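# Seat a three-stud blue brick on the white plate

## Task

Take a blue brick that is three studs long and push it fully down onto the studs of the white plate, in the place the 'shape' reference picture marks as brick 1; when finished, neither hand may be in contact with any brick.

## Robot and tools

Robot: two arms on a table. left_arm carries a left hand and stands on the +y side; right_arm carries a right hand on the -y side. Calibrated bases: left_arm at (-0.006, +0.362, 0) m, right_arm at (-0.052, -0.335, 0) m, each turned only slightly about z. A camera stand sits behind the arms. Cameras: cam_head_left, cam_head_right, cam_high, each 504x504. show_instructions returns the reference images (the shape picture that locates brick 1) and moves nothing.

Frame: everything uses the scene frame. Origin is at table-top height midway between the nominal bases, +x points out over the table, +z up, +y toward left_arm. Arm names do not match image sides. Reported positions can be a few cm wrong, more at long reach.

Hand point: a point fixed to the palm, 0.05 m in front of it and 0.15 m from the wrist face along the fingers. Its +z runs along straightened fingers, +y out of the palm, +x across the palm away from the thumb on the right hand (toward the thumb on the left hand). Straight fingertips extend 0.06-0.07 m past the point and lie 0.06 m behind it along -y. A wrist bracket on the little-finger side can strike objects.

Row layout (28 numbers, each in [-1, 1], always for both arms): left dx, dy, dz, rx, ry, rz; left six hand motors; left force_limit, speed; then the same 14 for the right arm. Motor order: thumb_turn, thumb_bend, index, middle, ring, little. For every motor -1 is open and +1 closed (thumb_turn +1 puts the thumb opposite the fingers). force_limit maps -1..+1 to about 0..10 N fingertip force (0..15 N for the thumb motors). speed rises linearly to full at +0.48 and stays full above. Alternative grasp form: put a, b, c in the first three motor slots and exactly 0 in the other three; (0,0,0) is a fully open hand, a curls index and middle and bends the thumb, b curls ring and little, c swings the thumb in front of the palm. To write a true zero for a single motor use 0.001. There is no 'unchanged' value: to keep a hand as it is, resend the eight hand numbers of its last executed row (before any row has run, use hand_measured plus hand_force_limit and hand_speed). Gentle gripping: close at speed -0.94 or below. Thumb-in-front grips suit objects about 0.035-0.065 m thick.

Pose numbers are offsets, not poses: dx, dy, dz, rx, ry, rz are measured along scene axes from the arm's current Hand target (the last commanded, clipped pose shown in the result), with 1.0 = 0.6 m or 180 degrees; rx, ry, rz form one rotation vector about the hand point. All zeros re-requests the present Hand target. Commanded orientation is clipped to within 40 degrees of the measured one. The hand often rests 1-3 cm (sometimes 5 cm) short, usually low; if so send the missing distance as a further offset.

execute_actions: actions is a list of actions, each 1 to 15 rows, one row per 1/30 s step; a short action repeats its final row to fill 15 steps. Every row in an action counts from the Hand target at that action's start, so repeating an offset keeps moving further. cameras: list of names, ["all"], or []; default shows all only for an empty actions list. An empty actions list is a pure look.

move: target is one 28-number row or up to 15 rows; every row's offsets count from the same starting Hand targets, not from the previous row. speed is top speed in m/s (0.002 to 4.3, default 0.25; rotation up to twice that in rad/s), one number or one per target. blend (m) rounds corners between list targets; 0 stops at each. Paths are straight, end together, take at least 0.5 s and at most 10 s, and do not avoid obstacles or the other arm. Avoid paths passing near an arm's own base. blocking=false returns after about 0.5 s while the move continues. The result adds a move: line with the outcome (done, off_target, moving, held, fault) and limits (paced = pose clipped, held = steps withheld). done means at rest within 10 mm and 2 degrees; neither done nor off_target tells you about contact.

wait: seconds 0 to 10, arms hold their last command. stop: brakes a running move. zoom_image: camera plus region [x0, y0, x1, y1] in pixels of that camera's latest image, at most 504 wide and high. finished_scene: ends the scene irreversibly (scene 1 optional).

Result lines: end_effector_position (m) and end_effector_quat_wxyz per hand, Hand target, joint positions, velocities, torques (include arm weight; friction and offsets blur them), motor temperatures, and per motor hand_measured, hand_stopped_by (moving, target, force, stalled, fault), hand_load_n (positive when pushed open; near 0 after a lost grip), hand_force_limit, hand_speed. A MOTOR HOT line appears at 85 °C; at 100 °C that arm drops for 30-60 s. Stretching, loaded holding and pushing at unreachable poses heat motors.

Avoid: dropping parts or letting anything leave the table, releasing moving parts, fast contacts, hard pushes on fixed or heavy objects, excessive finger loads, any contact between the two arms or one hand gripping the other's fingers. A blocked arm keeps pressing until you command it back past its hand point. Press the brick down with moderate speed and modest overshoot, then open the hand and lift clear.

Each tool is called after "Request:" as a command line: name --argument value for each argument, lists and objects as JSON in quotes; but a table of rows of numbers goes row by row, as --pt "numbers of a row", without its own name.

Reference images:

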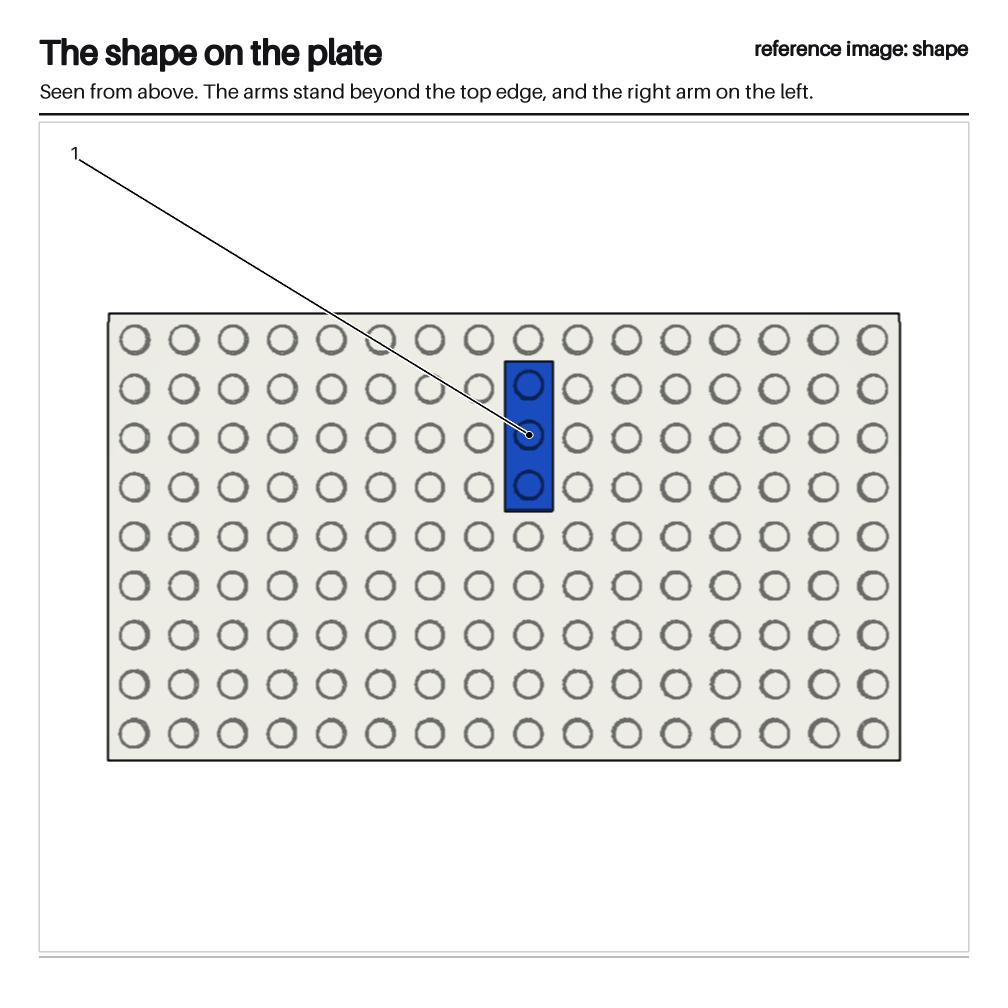

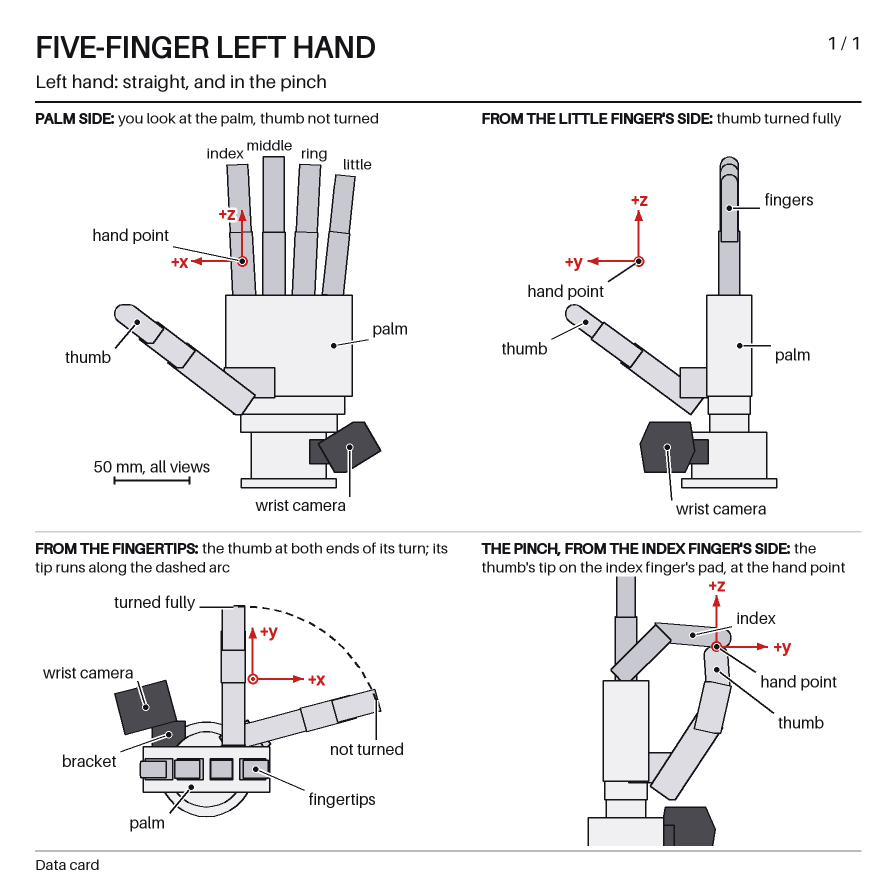

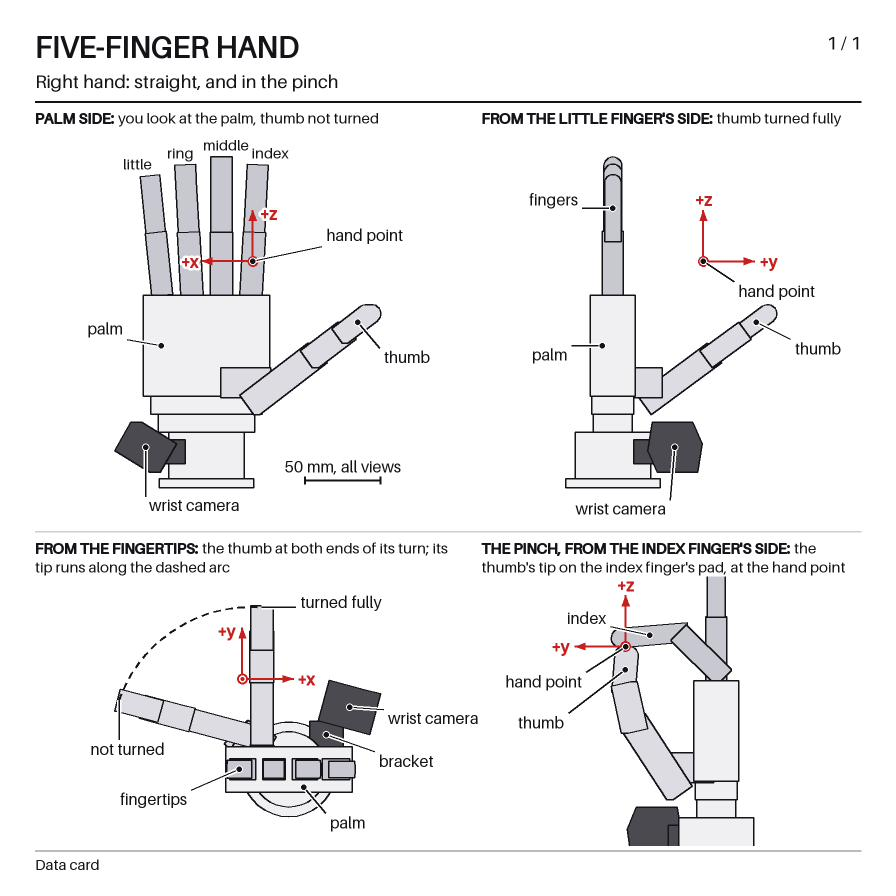

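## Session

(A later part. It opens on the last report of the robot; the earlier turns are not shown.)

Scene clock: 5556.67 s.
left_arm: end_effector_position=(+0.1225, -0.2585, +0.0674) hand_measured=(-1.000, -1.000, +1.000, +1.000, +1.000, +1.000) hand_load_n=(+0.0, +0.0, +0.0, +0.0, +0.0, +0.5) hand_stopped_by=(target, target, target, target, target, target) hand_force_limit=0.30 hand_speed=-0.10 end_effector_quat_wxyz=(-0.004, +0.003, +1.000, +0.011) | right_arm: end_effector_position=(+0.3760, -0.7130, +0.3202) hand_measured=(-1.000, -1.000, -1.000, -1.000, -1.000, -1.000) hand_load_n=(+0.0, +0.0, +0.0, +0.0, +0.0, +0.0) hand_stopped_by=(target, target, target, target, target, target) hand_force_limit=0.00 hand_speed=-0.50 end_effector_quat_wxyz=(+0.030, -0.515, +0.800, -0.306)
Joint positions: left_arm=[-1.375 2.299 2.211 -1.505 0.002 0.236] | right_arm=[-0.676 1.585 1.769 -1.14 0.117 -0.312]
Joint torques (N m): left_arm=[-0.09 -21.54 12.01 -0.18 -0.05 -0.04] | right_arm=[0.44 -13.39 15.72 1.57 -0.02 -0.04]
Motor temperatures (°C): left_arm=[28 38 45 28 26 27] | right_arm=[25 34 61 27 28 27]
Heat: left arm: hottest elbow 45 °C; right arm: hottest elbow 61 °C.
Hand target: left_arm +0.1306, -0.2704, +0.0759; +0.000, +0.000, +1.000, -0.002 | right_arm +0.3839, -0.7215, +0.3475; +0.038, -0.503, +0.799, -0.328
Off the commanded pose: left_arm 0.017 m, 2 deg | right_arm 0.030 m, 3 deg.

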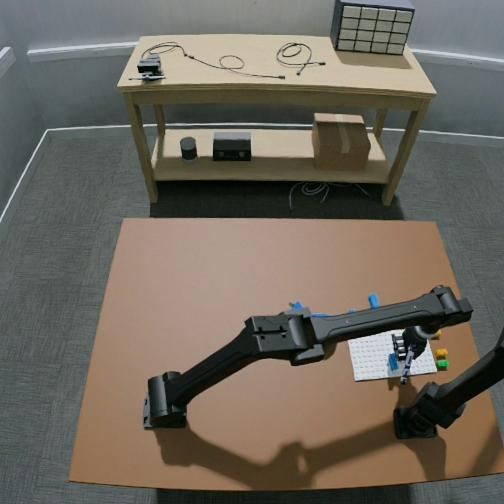

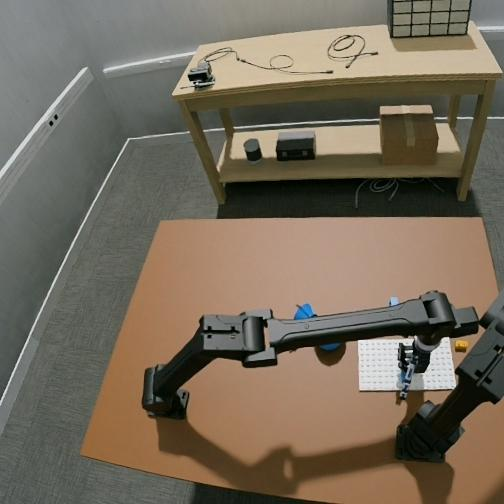

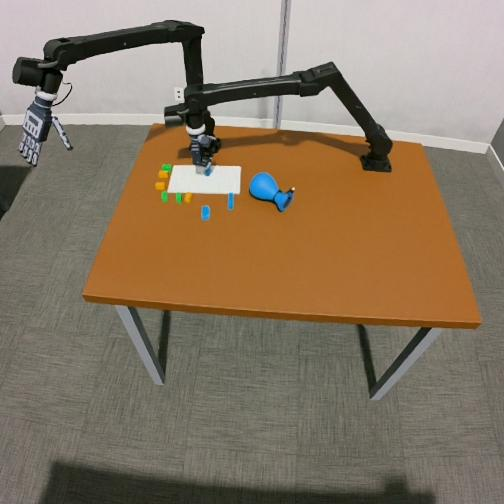

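Request:
move --pt "0 0.0165 -0.07 0 0 0 -1 -1 1 1 1 1 0.3 -0.1 0 0 0 0 0 0 0 0 0 0 0 0 0 -0.5" --speed 0.08 --cameras '[]'

Scene clock: 5569.63 s.
left_arm: end_effector_position=(+0.1227, -0.2593, +0.0372) hand_measured=(-1.000, -1.000, +1.000, +1.000, +1.000, +1.000) hand_load_n=(+0.0, -0.5, +0.0, +0.0, +0.0, +0.0) hand_stopped_by=(target, target, target, target, target, target) hand_force_limit=0.30 hand_speed=-0.10 end_effector_quat_wxyz=(-0.002, +0.003, +1.000, +0.003) | right_arm: end_effector_position=(+0.3760, -0.7130, +0.3202) hand_measured=(-1.000, -1.000, -1.000, -1.000, -1.000, -1.000) hand_load_n=(+0.0, +0.0, +0.0, +0.0, +0.0, +0.0) hand_stopped_by=(target, target, target, target, target, target) hand_force_limit=0.00 hand_speed=-0.50 end_effector_quat_wxyz=(+0.030, -0.515, +0.800, -0.306)
Joint positions: left_arm=[-1.375 2.299 2.134 -1.412 0.002 0.236] | right_arm=[-0.676 1.585 1.769 -1.14 0.117 -0.312]
Joint torques (N m): left_arm=[0.21 -22.71 7.76 0.95 -0.05 -0.01] | right_arm=[0.5 -13.27 15.76 1.51 -0.04 -0.05]
Motor temperatures (°C): left_arm=[28 39 47 28 26 27] | right_arm=[25 34 61 27 28 27]
Heat: left arm: hottest elbow 47 °C; right arm: hottest elbow 61 °C.
Hand target: left_arm +0.1306, -0.2604, +0.0339; +0.000, +0.000, +1.000, -0.001 | right_arm +0.3839, -0.7215, +0.3475; +0.038, -0.503, +0.799, -0.328
Off the commanded pose: left_arm 0.009 m, 1 deg | right_arm 0.030 m, 3 deg.
move: off_target (right_arm)
No camera images: "cameras" was empty.

Request:
execute_actions --actions '[[[0,-0.004,-0.015,0,0,0,-1,-1,1,1,1,1,0.3,-0.1,0,0,0,0,0,0,0,0,0,0,0,0,0,-0.5],[0,-0.004,-0.03,0,0,0,-1,-1,1,1,1,1,0.3,-0.1,0,0,0,0,0,0,0,0,0,0,0,0,0,-0.5]]]' --cameras '[]'

Scene clock: 5572.43 s.
left_arm: end_effector_position=(+0.1237, -0.2636, +0.0320) hand_measured=(-1.000, -1.000, +1.000, +1.000, +1.000, +1.000) hand_load_n=(+0.0, +0.0, -0.5, +0.0, +0.0, +0.0) hand_stopped_by=(target, target, target, target, target, target) hand_force_limit=0.30 hand_speed=-0.10 end_effector_quat_wxyz=(+0.000, +0.003, +1.000, -0.006) | right_arm: end_effector_position=(+0.3760, -0.7130, +0.3202) hand_measured=(-1.000, -1.000, -1.000, -1.000, -1.000, -1.000) hand_load_n=(+0.0, +0.0, +0.0, +0.0, +0.5, +0.0) hand_stopped_by=(target, target, target, target, target, target) hand_force_limit=0.00 hand_speed=-0.50 end_effector_quat_wxyz=(+0.030, -0.515, +0.800, -0.306)
Joint positions: left_arm=[-1.375 2.3 2.124 -1.383 0.002 0.236] | right_arm=[-0.676 1.585 1.769 -1.14 0.117 -0.312]
Joint torques (N m): left_arm=[0.15 -21.01 7.51 1.11 -0.04 -0.02] | right_arm=[-0.21 -13.8 15.68 1.58 -0.04 -0.03]
Motor temperatures (°C): left_arm=[28 39 47 28 26 27] | right_arm=[25 34 61 27 28 27]
Heat: left arm: hottest elbow 47 °C; right arm: hottest elbow 61 °C.
Hand target: left_arm +0.1306, -0.2629, +0.0160; +0.000, +0.000, +1.000, -0.001 | right_arm +0.3839, -0.7215, +0.3475; +0.038, -0.503, +0.799, -0.328
Off the commanded pose: left_arm 0.018 m, 1 deg | right_arm 0.030 m, 3 deg.
No camera images: "cameras" was empty.

Request:
execute_actions --actions '[[[0,0.01,-0.02,0.005,0,0,-1,-1,1,1,1,1,0.3,-0.1,0,0,0,0,0,0,0,0,0,0,0,0,0,-0.5],[0,0.02,-0.04,0.01,0,0,-1,-1,1,1,1,1,0.3,-0.1,0,0,0,0,0,0,0,0,0,0,0,0,0,-0.5]]]' --cameras '["all"]'

Request:
zoom_image --camera "cam_head_left" --region '[376, 350, 408, 382]'

Request:
zoom_image --camera "cam_high" --region '[190, 146, 222, 178]'

Scene clock: 5578.00 s.
left_arm: end_effector_position=(+0.1237, -0.2629, +0.0290) hand_measured=(-1.000, -1.000, +1.000, +1.000, +1.000, +1.000) hand_load_n=(+0.5, +0.0, -3.0, +0.0, +0.0, +0.0) hand_stopped_by=(target, target, target, target, target, target) hand_force_limit=0.30 hand_speed=-0.10 end_effector_quat_wxyz=(+0.002, +0.003, +1.000, -0.013) | right_arm: end_effector_position=(+0.3760, -0.7130, +0.3202) hand_measured=(-1.000, -1.000, -1.000, -1.000, -1.000, -1.000) hand_load_n=(-0.5, +0.0, +0.0, +0.0, +0.0, +0.0) hand_stopped_by=(target, target, target, target, target, target) hand_force_limit=0.00 hand_speed=-0.50 end_effector_quat_wxyz=(+0.030, -0.515, +0.800, -0.306)
Joint positions: left_arm=[-1.375 2.286 2.094 -1.353 0.002 0.236] | right_arm=[-0.676 1.585 1.769 -1.14 0.117 -0.312]
Joint torques (N m): left_arm=[0.26 -19.43 5.55 1.24 -0.28 -0.01] | right_arm=[0.44 -13.63 15.73 1.55 -0.04 0.01]
Motor temperatures (°C): left_arm=[28 39 46 28 26 27] | right_arm=[25 34 61 27 28 27]
Heat: left arm: hottest elbow 46 °C; right arm: hottest elbow 61 °C.
Hand target: left_arm +0.1306, -0.2508, -0.0081; +0.000, +0.000, +1.000, +0.014 | right_arm +0.3839, -0.7215, +0.3475; +0.038, -0.503, +0.799, -0.328
Off the commanded pose: left_arm 0.040 m, 3 deg | right_arm 0.030 m, 3 deg.

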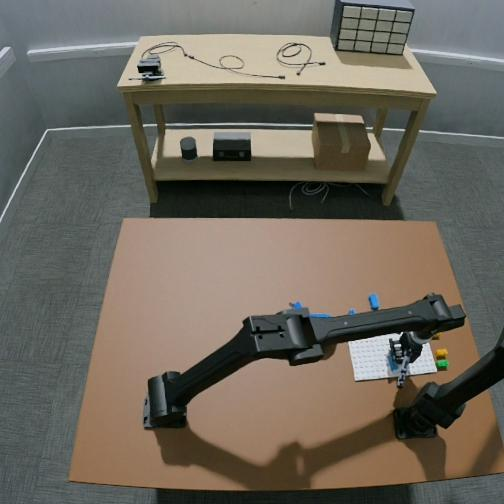

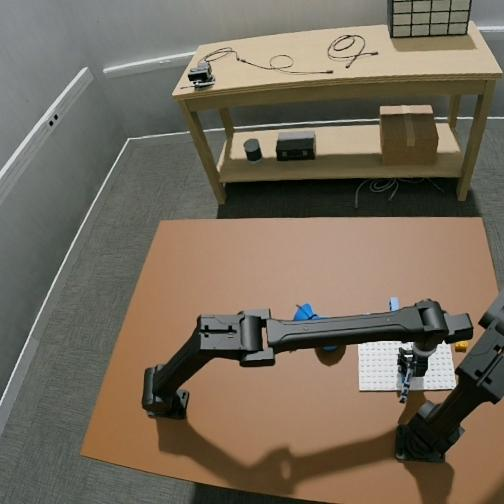

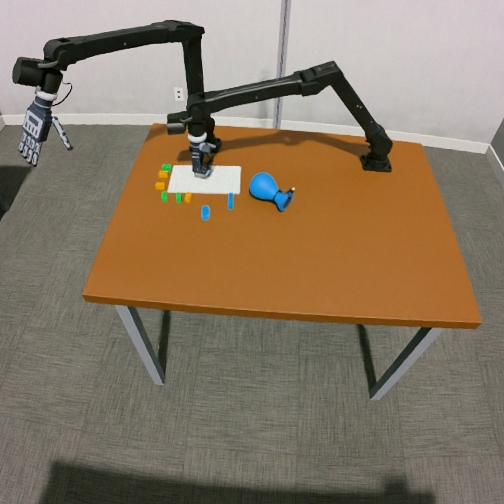

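Scaled by 15.750.

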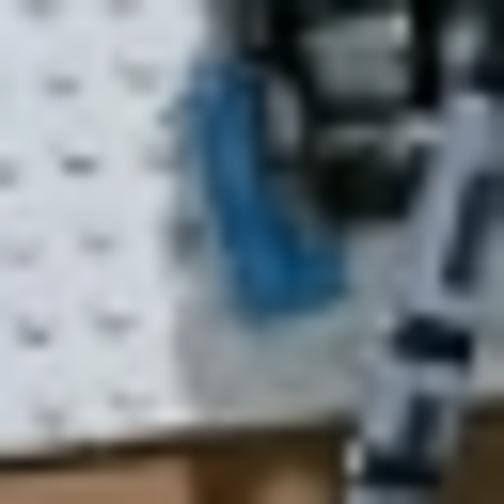

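Scaled by 15.750.

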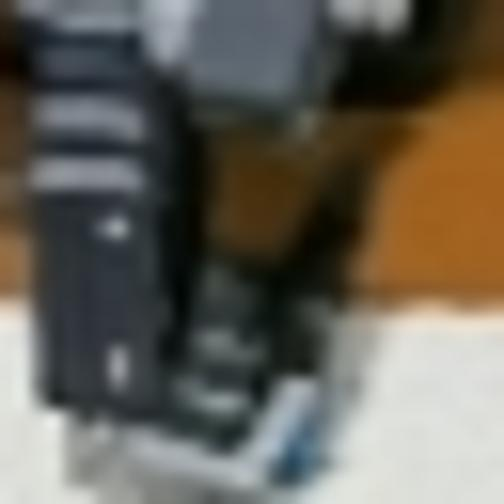

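Request:
execute_actions --actions '[[[0,0.01,-0.02,0.005,0,0,-1,-1,1,1,1,1,0.3,-0.1,0,0,0,0,0,0,0,0,0,0,0,0,0,-0.5],[0,0.02,-0.04,0.01,0,0,-1,-1,1,1,1,1,0.3,-0.1,0,0,0,0,0,0,0,0,0,0,0,0,0,-0.5]]]' --cameras '["all"]'

Request:
zoom_image --camera "cam_head_left" --region '[376, 350, 408, 382]'

Request:
zoom_image --camera "cam_head_right" --region '[394, 368, 412, 386]'

Scene clock: 5585.00 s.
left_arm: end_effector_position=(+0.1238, -0.2622, +0.0272) hand_measured=(-1.000, -1.000, +1.000, +1.000, +1.000, +1.000) hand_load_n=(+0.0, +0.0, -4.0, +0.0, +0.0, +0.0) hand_stopped_by=(target, target, target, target, target, target) hand_force_limit=0.30 hand_speed=-0.10 end_effector_quat_wxyz=(+0.005, +0.003, +1.000, -0.022) | right_arm: end_effector_position=(+0.3760, -0.7130, +0.3202) hand_measured=(-1.000, -1.000, -1.000, -1.000, -1.000, -1.000) hand_load_n=(+0.0, +0.0, +0.5, +0.0, +0.0, +0.0) hand_stopped_by=(target, target, target, target, target, target) hand_force_limit=0.00 hand_speed=-0.50 end_effector_quat_wxyz=(+0.030, -0.515, +0.800, -0.306)
Joint positions: left_arm=[-1.375 2.267 2.058 -1.316 0 0.236] | right_arm=[-0.676 1.585 1.769 -1.14 0.117 -0.312]
Joint torques (N m): left_arm=[0.44 -16.85 4.44 0.96 -0.48 0.01] | right_arm=[-0.09 -13.74 15.57 1.61 -0.01 0.02]
Motor temperatures (°C): left_arm=[28 40 45 28 26 27] | right_arm=[25 34 61 27 28 27]
Heat: left arm: hottest elbow 45 °C; right arm: hottest elbow 61 °C.
Hand target: left_arm +0.1305, -0.2389, -0.0322; +0.000, +0.000, +1.000, +0.030 | right_arm +0.3839, -0.7215, +0.3475; +0.038, -0.503, +0.799, -0.328
Off the commanded pose: left_arm 0.064 m, 6 deg | right_arm 0.030 m, 3 deg.

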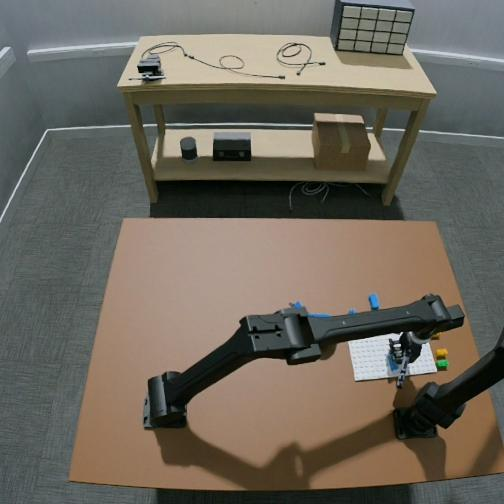

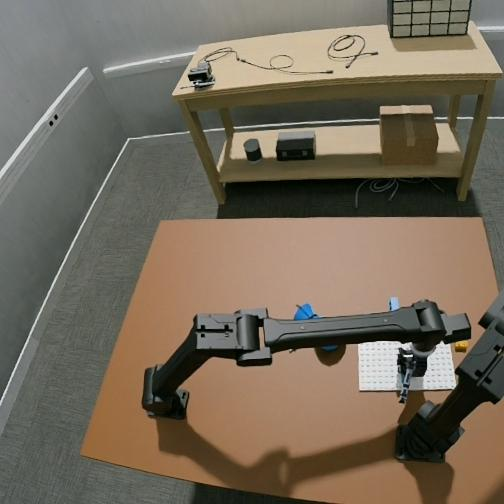

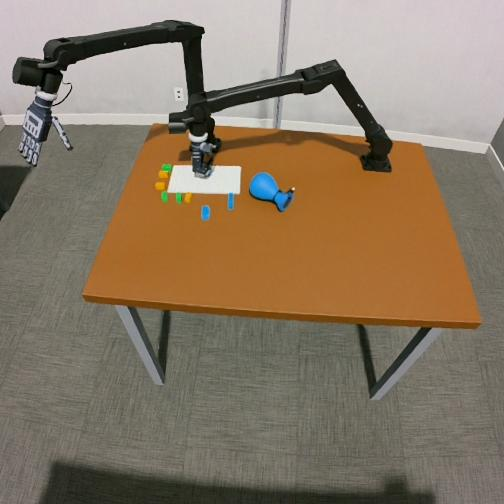

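Scaled by 15.750.

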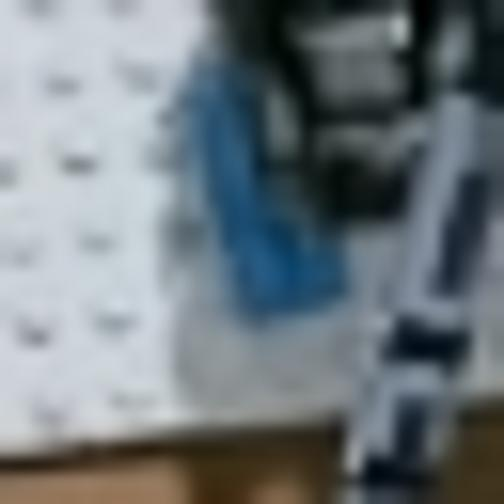

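Scaled by 28.000.

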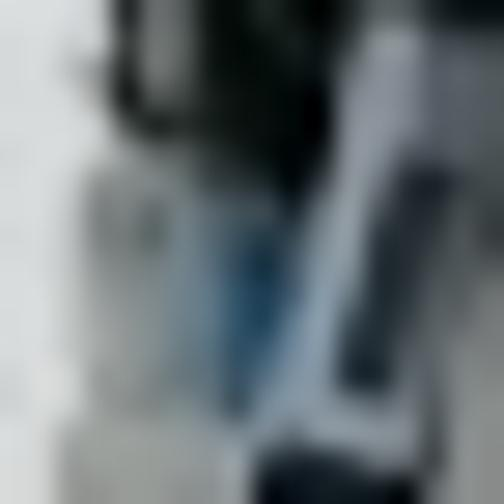

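Request:
execute_actions --actions '[[[0,0.01,-0.02,0.005,0,0,-1,-1,1,1,1,1,0.3,-0.1,0,0,0,0,0,0,0,0,0,0,0,0,0,-0.5],[0,0.02,-0.04,0.01,0,0,-1,-1,1,1,1,1,0.3,-0.1,0,0,0,0,0,0,0,0,0,0,0,0,0,-0.5]]]' --cameras '[]'

Scene clock: 5595.80 s.
left_arm: end_effector_position=(+0.1240, -0.2616, +0.0254) hand_measured=(-1.000, -1.000, +1.000, +1.000, +1.000, +1.000) hand_load_n=(+0.0, +0.0, -5.0, +0.0, +0.0, +0.0) hand_stopped_by=(target, target, target, target, target, target) hand_force_limit=0.30 hand_speed=-0.10 end_effector_quat_wxyz=(+0.008, +0.003, +0.999, -0.031) | right_arm: end_effector_position=(+0.3760, -0.7130, +0.3202) hand_measured=(-1.000, -1.000, -1.000, -1.000, -1.000, -1.000) hand_load_n=(+0.0, +0.0, +0.0, +0.0, +0.0, +0.0) hand_stopped_by=(target, target, target, target, target, target) hand_force_limit=0.00 hand_speed=-0.50 end_effector_quat_wxyz=(+0.030, -0.515, +0.800, -0.306)
Joint positions: left_arm=[-1.375 2.251 2.026 -1.283 -0.001 0.236] | right_arm=[-0.676 1.585 1.769 -1.14 0.117 -0.312]
Joint torques (N m): left_arm=[0.62 -14.39 3.33 0.68 -0.68 0.03] | right_arm=[0.03 -13.68 15.72 1.46 -0.04 -0.02]
Motor temperatures (°C): left_arm=[28 40 44 28 26 27] | right_arm=[25 34 61 27 28 27]
Heat: left arm: hottest elbow 44 °C; right arm: hottest elbow 61 °C.
Hand target: left_arm +0.1306, -0.2269, -0.0562; +0.000, +0.000, +0.999, +0.046 | right_arm +0.3839, -0.7215, +0.3475; +0.038, -0.503, +0.799, -0.328
Off the commanded pose: left_arm 0.089 m, 9 deg | right_arm 0.030 m, 3 deg.
No camera images: "cameras" was empty.

Request:
move --pt "0 -0.065 0.12 -0.03 0 0 -1 -1 1 1 1 1 0.3 -0.1 0 0 0 0 0 0 0 0 0 0 0 0 0 -0.5" --pt "0 -0.09 0.27 -0.03 0 0 -1 -1 1 1 1 1 0.3 -0.1 0 0 0 0 0 0 0 0 0 0 0 0 0 -0.5" --pt "0.18 0.16 0.45 -0.03 0 0 -1 -1 1 1 1 1 0.3 -0.1 0 0 0 0 0 0 0 0 0 0 0 0 0 -0.5" --speed '[0.12,0.2,0.35]' --blend '[0.01,0.03,0]' --cameras '["all"]'

Request:
zoom_image --camera "cam_head_right" --region '[392, 364, 414, 386]'

Request:
zoom_image --camera "cam_head_left" --region '[382, 352, 404, 374]'

Request:
zoom_image --camera "cam_high" --region '[200, 162, 216, 178]'

Scene clock: 5607.53 s.
left_arm: end_effector_position=(+0.2446, -0.1320, +0.2122) hand_measured=(-1.000, -1.000, +1.000, +1.000, +1.000, +1.000) hand_load_n=(+0.0, -0.5, +0.0, +0.0, +0.0, +0.0) hand_stopped_by=(target, target, target, target, target, target) hand_force_limit=0.30 hand_speed=-0.10 end_effector_quat_wxyz=(+0.003, -0.011, +1.000, -0.006) | right_arm: end_effector_position=(+0.3760, -0.7130, +0.3202) hand_measured=(-1.000, -1.000, -1.000, -1.000, -1.000, -1.000) hand_load_n=(+0.0, +0.0, +0.0, +0.0, +0.0, +0.0) hand_stopped_by=(target, target, target, target, target, target) hand_force_limit=0.00 hand_speed=-0.50 end_effector_quat_wxyz=(+0.030, -0.515, +0.800, -0.306)
Joint positions: left_arm=[-1.133 1.987 2.07 -1.641 -0.001 0.451] | right_arm=[-0.676 1.585 1.769 -1.14 0.117 -0.312]
Joint torques (N m): left_arm=[-1.55 -19.6 7.9 -0.13 0.09 0.03] | right_arm=[-0.15 -13.74 15.68 1.52 -0.03 -0.02]
Motor temperatures (°C): left_arm=[28 39 43 28 26 27] | right_arm=[25 34 61 27 28 27]
Heat: left arm: hottest elbow 43 °C; right arm: hottest elbow 61 °C.
Hand target: left_arm +0.2387, -0.1308, +0.2138; +0.000, +0.000, +1.000, -0.001 | right_arm +0.3839, -0.7215, +0.3475; +0.038, -0.503, +0.799, -0.328
Off the commanded pose: left_arm 0.006 m, 1 deg | right_arm 0.030 m, 3 deg.
move: off_target (right_arm)

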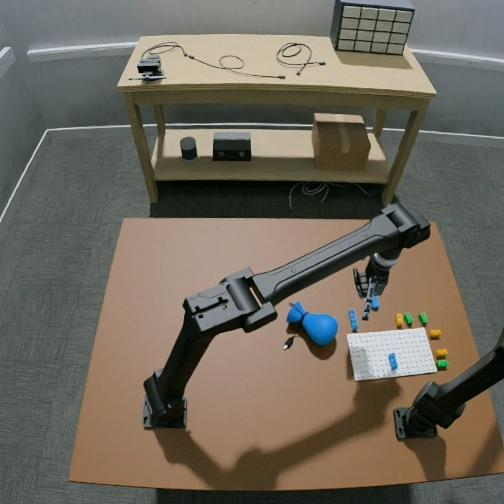

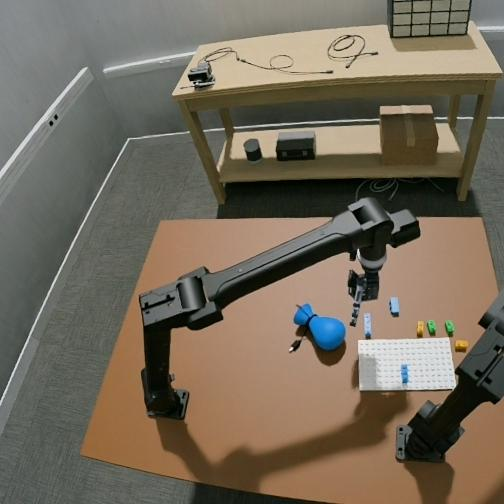

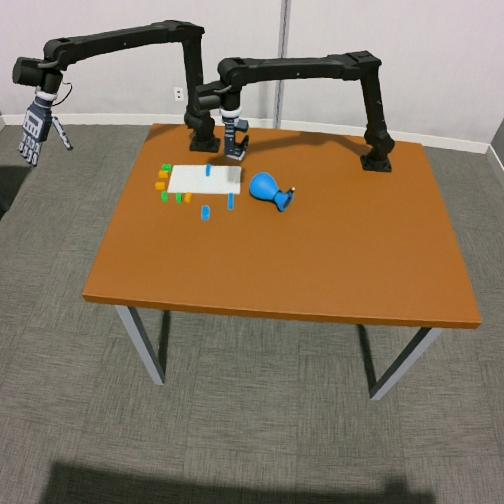

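Scaled by 22.909.

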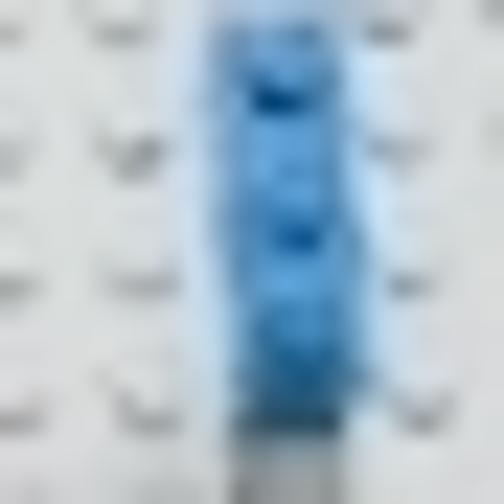

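Scaled by 22.909.

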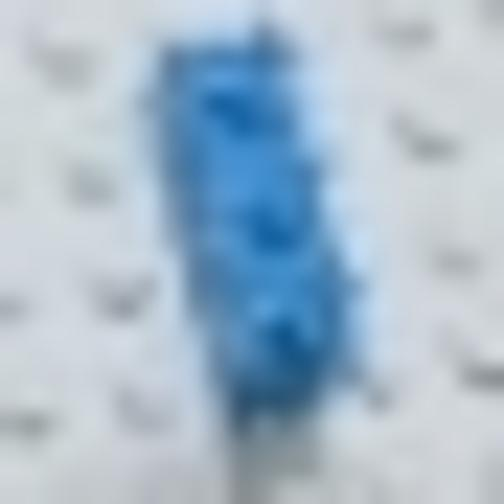

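Scaled by 31.500.

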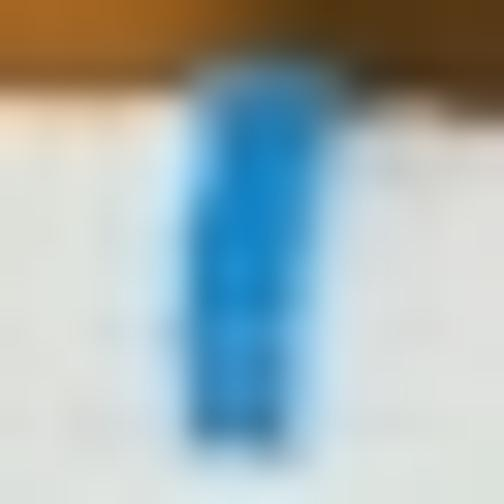

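Request:
zoom_image --camera "cam_head_right" --region '[397, 372, 413, 388]'

Request:
zoom_image --camera "cam_head_left" --region '[386, 358, 402, 374]'

Request:
zoom_image --camera "cam_head_right" --region '[397, 360, 413, 376]'

Scaled by 31.500.

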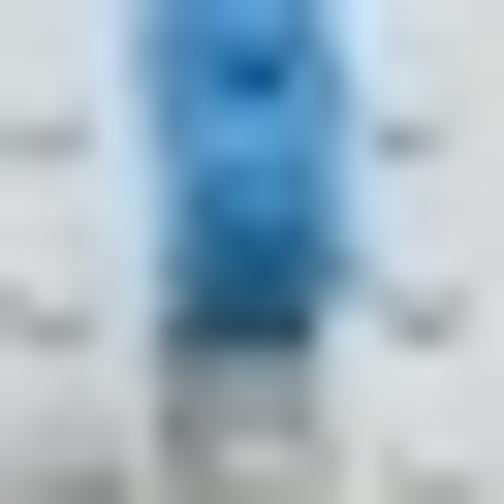

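Scaled by 31.500.

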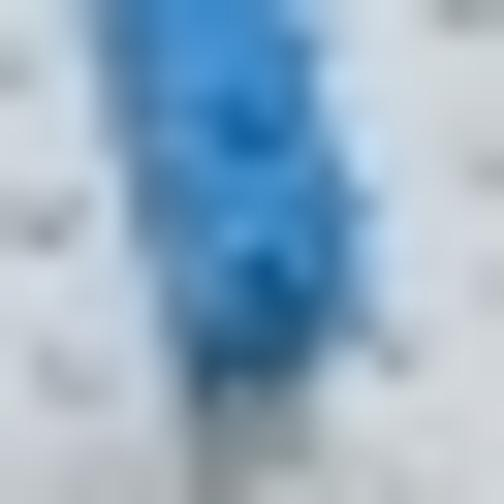

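Scaled by 31.500.

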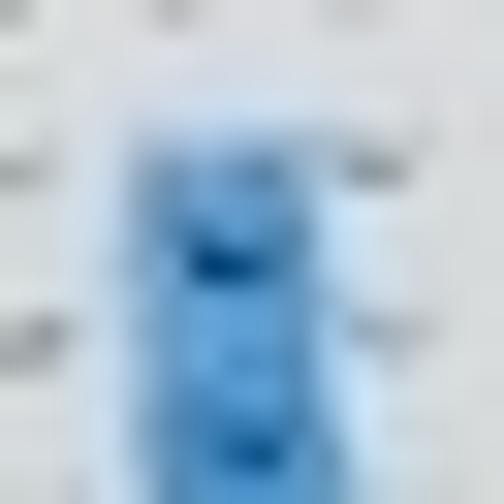

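Request:
move --pt "-0.18 -0.3237 -0.073 0 0 0 -1 -1 1 1 1 1 0.3 -0.1 0 0 0 0 0 0 0 0 0 0 0 0 0 -0.5" --pt "-0.18 -0.337 -0.285 0 0 0 -1 -1 1 1 1 1 0.3 -0.1 0 0 0 0 0 0 0 0 0 0 0 0 0 -0.5" --speed '[0.35,0.12]' --blend '[0.02,0]' --cameras '["all"]'

Request:
zoom_image --camera "cam_head_left" --region '[376, 340, 416, 380]'

Request:
zoom_image --camera "cam_high" --region '[180, 140, 220, 180]'

Scene clock: 5702.00 s.
left_arm: end_effector_position=(+0.1237, -0.3242, +0.0302) hand_measured=(-1.000, -1.000, +1.000, +1.000, +1.000, +1.000) hand_load_n=(+0.0, -0.5, +0.0, +0.0, +0.0, +0.5) hand_stopped_by=(target, target, target, target, target, target) hand_force_limit=0.30 hand_speed=-0.10 end_effector_quat_wxyz=(-0.002, +0.009, +1.000, +0.003) | right_arm: end_effector_position=(+0.3760, -0.7130, +0.3202) hand_measured=(-1.000, -1.000, -1.000, -1.000, -1.000, -1.000) hand_load_n=(+0.0, +0.0, +0.0, +0.0, +0.0, +0.0) hand_stopped_by=(target, target, target, target, target, target) hand_force_limit=0.00 hand_speed=-0.50 end_effector_quat_wxyz=(+0.030, -0.515, +0.800, -0.306)
Joint positions: left_arm=[-1.394 2.635 2.748 -1.69 0.003 0.229] | right_arm=[-0.676 1.585 1.769 -1.14 0.117 -0.312]
Joint torques (N m): left_arm=[-0.26 -24.88 11.97 -0.14 -0.05 -0.17] | right_arm=[0.38 -13.45 15.72 1.44 -0.04 -0.01]
Motor temperatures (°C): left_arm=[28 41 44 28 26 27] | right_arm=[25 34 61 27 28 27]
Heat: left arm: hottest elbow 44 °C; right arm: hottest elbow 61 °C.
Hand target: left_arm +0.1305, -0.3330, +0.0430; +0.000, +0.000, +1.000, -0.001 | right_arm +0.3839, -0.7215, +0.3475; +0.038, -0.503, +0.799, -0.328
Off the commanded pose: left_arm 0.017 m, 1 deg | right_arm 0.030 m, 3 deg.
joint sent to its limit (left arm) — joint 4 (wrist pitch), lower limit. The joint targets still meet the commanded pose.
move: off_target (left_arm, right_arm)

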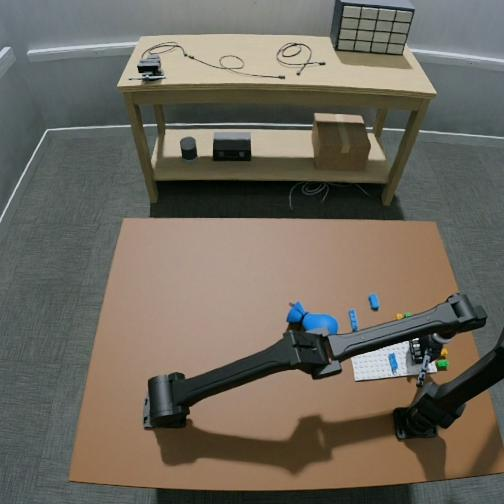

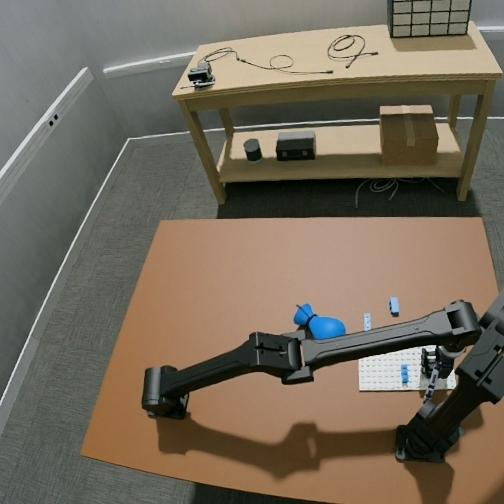

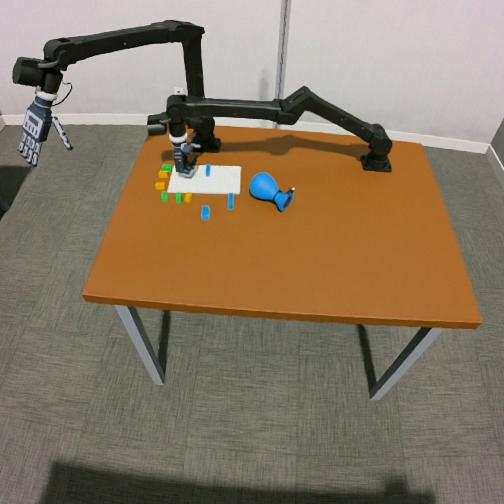

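Scaled by 12.600.

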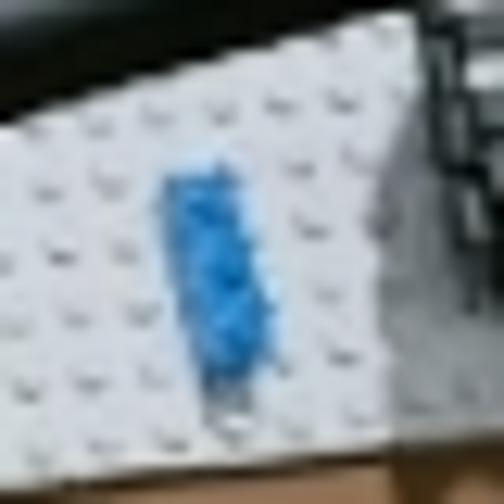

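Scaled by 12.600.

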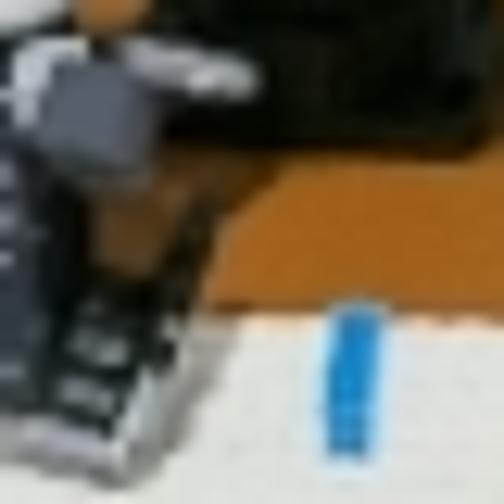

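Request:
execute_actions --actions '[[[0,0,-0.012,0,0,0,-1,-1,1,1,1,1,0.3,-0.1,0,0,0,0,0,0,0,0,0,0,0,0,0,-0.5],[0,0,-0.025,0,0,0,-1,-1,1,1,1,1,0.3,-0.1,0,0,0,0,0,0,0,0,0,0,0,0,0,-0.5]],[[0,0.003,-0.012,0,0,0,-1,-1,1,1,1,1,0.3,-0.1,0,0,0,0,0,0,0,0,0,0,0,0,0,-0.5],[0,0.005,-0.025,0,0,0,-1,-1,1,1,1,1,0.3,-0.1,0,0,0,0,0,0,0,0,0,0,0,0,0,-0.5]]]' --cameras '[]'

Scene clock: 5707.40 s.
left_arm: end_effector_position=(+0.1245, -0.3281, +0.0190) hand_measured=(-1.000, -1.000, +1.000, +1.000, +1.000, +1.000) hand_load_n=(+0.0, +0.0, +0.5, +0.0, +0.0, +0.0) hand_stopped_by=(target, target, target, target, target, target) hand_force_limit=0.30 hand_speed=-0.10 end_effector_quat_wxyz=(-0.002, +0.009, +1.000, +0.001) | right_arm: end_effector_position=(+0.3760, -0.7130, +0.3202) hand_measured=(-1.000, -1.000, -1.000, -1.000, -1.000, -1.000) hand_load_n=(+0.0, +0.0, +0.0, +0.0, -0.5, +0.0) hand_stopped_by=(target, target, target, target, target, target) hand_force_limit=0.00 hand_speed=-0.50 end_effector_quat_wxyz=(+0.030, -0.515, +0.800, -0.306)
Joint positions: left_arm=[-1.394 2.657 2.762 -1.679 0.003 0.229] | right_arm=[-0.676 1.585 1.769 -1.14 0.117 -0.312]
Joint torques (N m): left_arm=[-0.03 -25.35 7.95 0.94 -0.07 -0.15] | right_arm=[0.03 -13.74 15.69 1.55 -0.03 -0.02]
Motor temperatures (°C): left_arm=[28 40 46 28 26 27] | right_arm=[25 34 61 27 28 27]
Heat: left arm: hottest elbow 46 °C; right arm: hottest elbow 61 °C.
Hand target: left_arm +0.1305, -0.3300, +0.0128; +0.000, +0.000, +1.000, -0.001 | right_arm +0.3839, -0.7215, +0.3475; +0.038, -0.503, +0.799, -0.328
Off the commanded pose: left_arm 0.009 m, 1 deg | right_arm 0.030 m, 3 deg.
No camera images: "cameras" was empty.

Request:
execute_actions --actions '[[[0,0.002,-0.007,0,0,0,-1,-1,1,1,1,1,0.3,-0.1,0,0,0,0,0,0,0,0,0,0,0,0,0,-0.5],[0,0.004,-0.014,0,0,0,-1,-1,1,1,1,1,0.3,-0.1,0,0,0,0,0,0,0,0,0,0,0,0,0,-0.5]]]' --cameras '[]'

Scene clock: 5711.43 s.
left_arm: end_effector_position=(+0.1247, -0.3287, +0.0127) hand_measured=(-1.000, -1.000, +1.000, +1.000, +1.000, +1.000) hand_load_n=(-0.5, +0.0, -1.0, +0.0, +0.0, +0.0) hand_stopped_by=(target, target, target, target, target, target) hand_force_limit=0.30 hand_speed=-0.10 end_effector_quat_wxyz=(-0.001, +0.009, +1.000, -0.003) | right_arm: end_effector_position=(+0.3760, -0.7130, +0.3202) hand_measured=(-1.000, -1.000, -1.000, -1.000, -1.000, -1.000) hand_load_n=(+0.0, +0.0, +0.0, +0.0, +0.0, -0.5) hand_stopped_by=(target, target, target, target, target, target) hand_force_limit=0.00 hand_speed=-0.50 end_effector_quat_wxyz=(+0.030, -0.515, +0.800, -0.306)
Joint positions: left_arm=[-1.394 2.633 2.7 -1.632 0.003 0.229] | right_arm=[-0.676 1.585 1.769 -1.14 0.117 -0.312]
Joint torques (N m): left_arm=[0.09 -25.64 6.78 1.05 -0.07 -0.14] | right_arm=[0.26 -13.63 15.62 1.55 -0.01 -0.02]
Motor temperatures (°C): left_arm=[28 40 45 28 26 27] | right_arm=[25 34 61 27 28 27]
Heat: left arm: hottest elbow 45 °C; right arm: hottest elbow 61 °C.
Hand target: left_arm +0.1305, -0.3276, +0.0045; +0.000, +0.000, +1.000, -0.001 | right_arm +0.3839, -0.7215, +0.3475; +0.038, -0.503, +0.799, -0.328
Off the commanded pose: left_arm 0.010 m, 1 deg | right_arm 0.030 m, 3 deg.
No camera images: "cameras" was empty.

Request:
execute_actions --actions '[[[0,0.006,-0.015,0.003,0,0,-1,-1,1,1,1,1,0.3,-0.1,0,0,0,0,0,0,0,0,0,0,0,0,0,-0.5],[0,0.012,-0.03,0.006,0,0,-1,-1,1,1,1,1,0.3,-0.1,0,0,0,0,0,0,0,0,0,0,0,0,0,-0.5]]]' --cameras '["all"]'

Request:
zoom_image --camera "cam_head_left" --region '[386, 340, 426, 380]'

Request:
zoom_image --camera "cam_high" --region '[170, 150, 210, 190]'

Scene clock: 5717.43 s.
left_arm: end_effector_position=(+0.1247, -0.3279, +0.0113) hand_measured=(-1.000, -1.000, +1.000, +1.000, +1.000, +1.000) hand_load_n=(+0.0, +0.0, -1.5, +0.0, +0.0, +0.0) hand_stopped_by=(target, target, target, target, target, target) hand_force_limit=0.30 hand_speed=-0.10 end_effector_quat_wxyz=(+0.001, +0.009, +1.000, -0.010) | right_arm: end_effector_position=(+0.3760, -0.7130, +0.3202) hand_measured=(-1.000, -1.000, -1.000, -1.000, -1.000, -1.000) hand_load_n=(+0.0, +0.5, +0.0, +0.0, +0.0, +0.0) hand_stopped_by=(target, target, target, target, target, target) hand_force_limit=0.00 hand_speed=-0.50 end_effector_quat_wxyz=(+0.030, -0.515, +0.800, -0.306)
Joint positions: left_arm=[-1.394 2.59 2.616 -1.576 0.002 0.229] | right_arm=[-0.676 1.585 1.769 -1.14 0.117 -0.312]
Joint torques (N m): left_arm=[0.15 -23.59 6.22 0.96 -0.17 -0.13] | right_arm=[0.21 -13.92 15.76 1.43 -0.01 -0.03]
Motor temperatures (°C): left_arm=[28 42 44 28 26 27] | right_arm=[25 34 61 27 28 27]
Heat: left arm: hottest elbow 44 °C; right arm: hottest elbow 61 °C.
Hand target: left_arm +0.1305, -0.3204, -0.0135; +0.000, +0.000, +1.000, +0.008 | right_arm +0.3839, -0.7215, +0.3475; +0.038, -0.503, +0.799, -0.328
Off the commanded pose: left_arm 0.027 m, 2 deg | right_arm 0.030 m, 3 deg.

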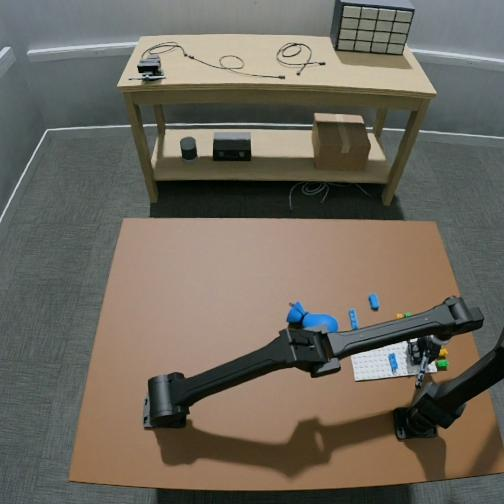

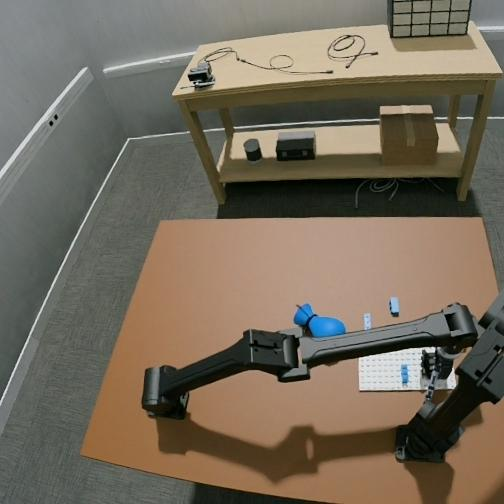

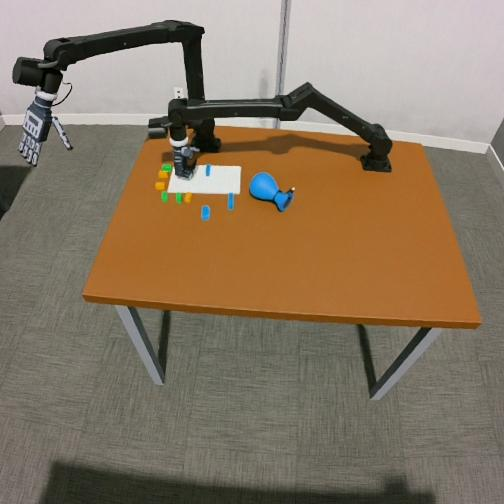

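Scaled by 12.600.

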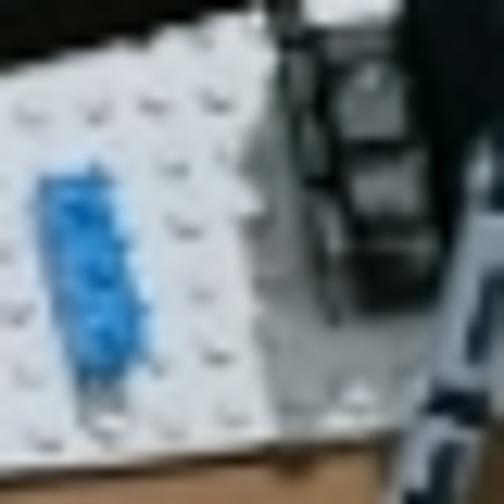

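Scaled by 12.600.

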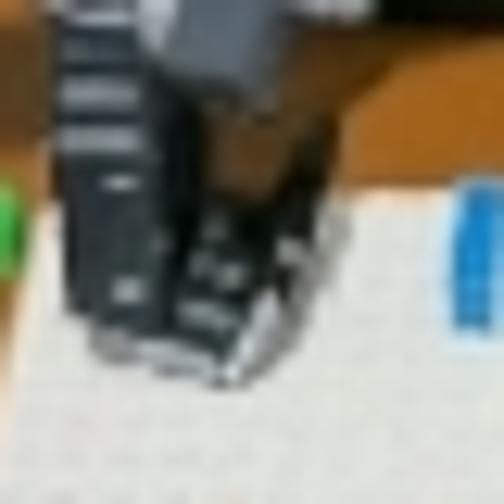

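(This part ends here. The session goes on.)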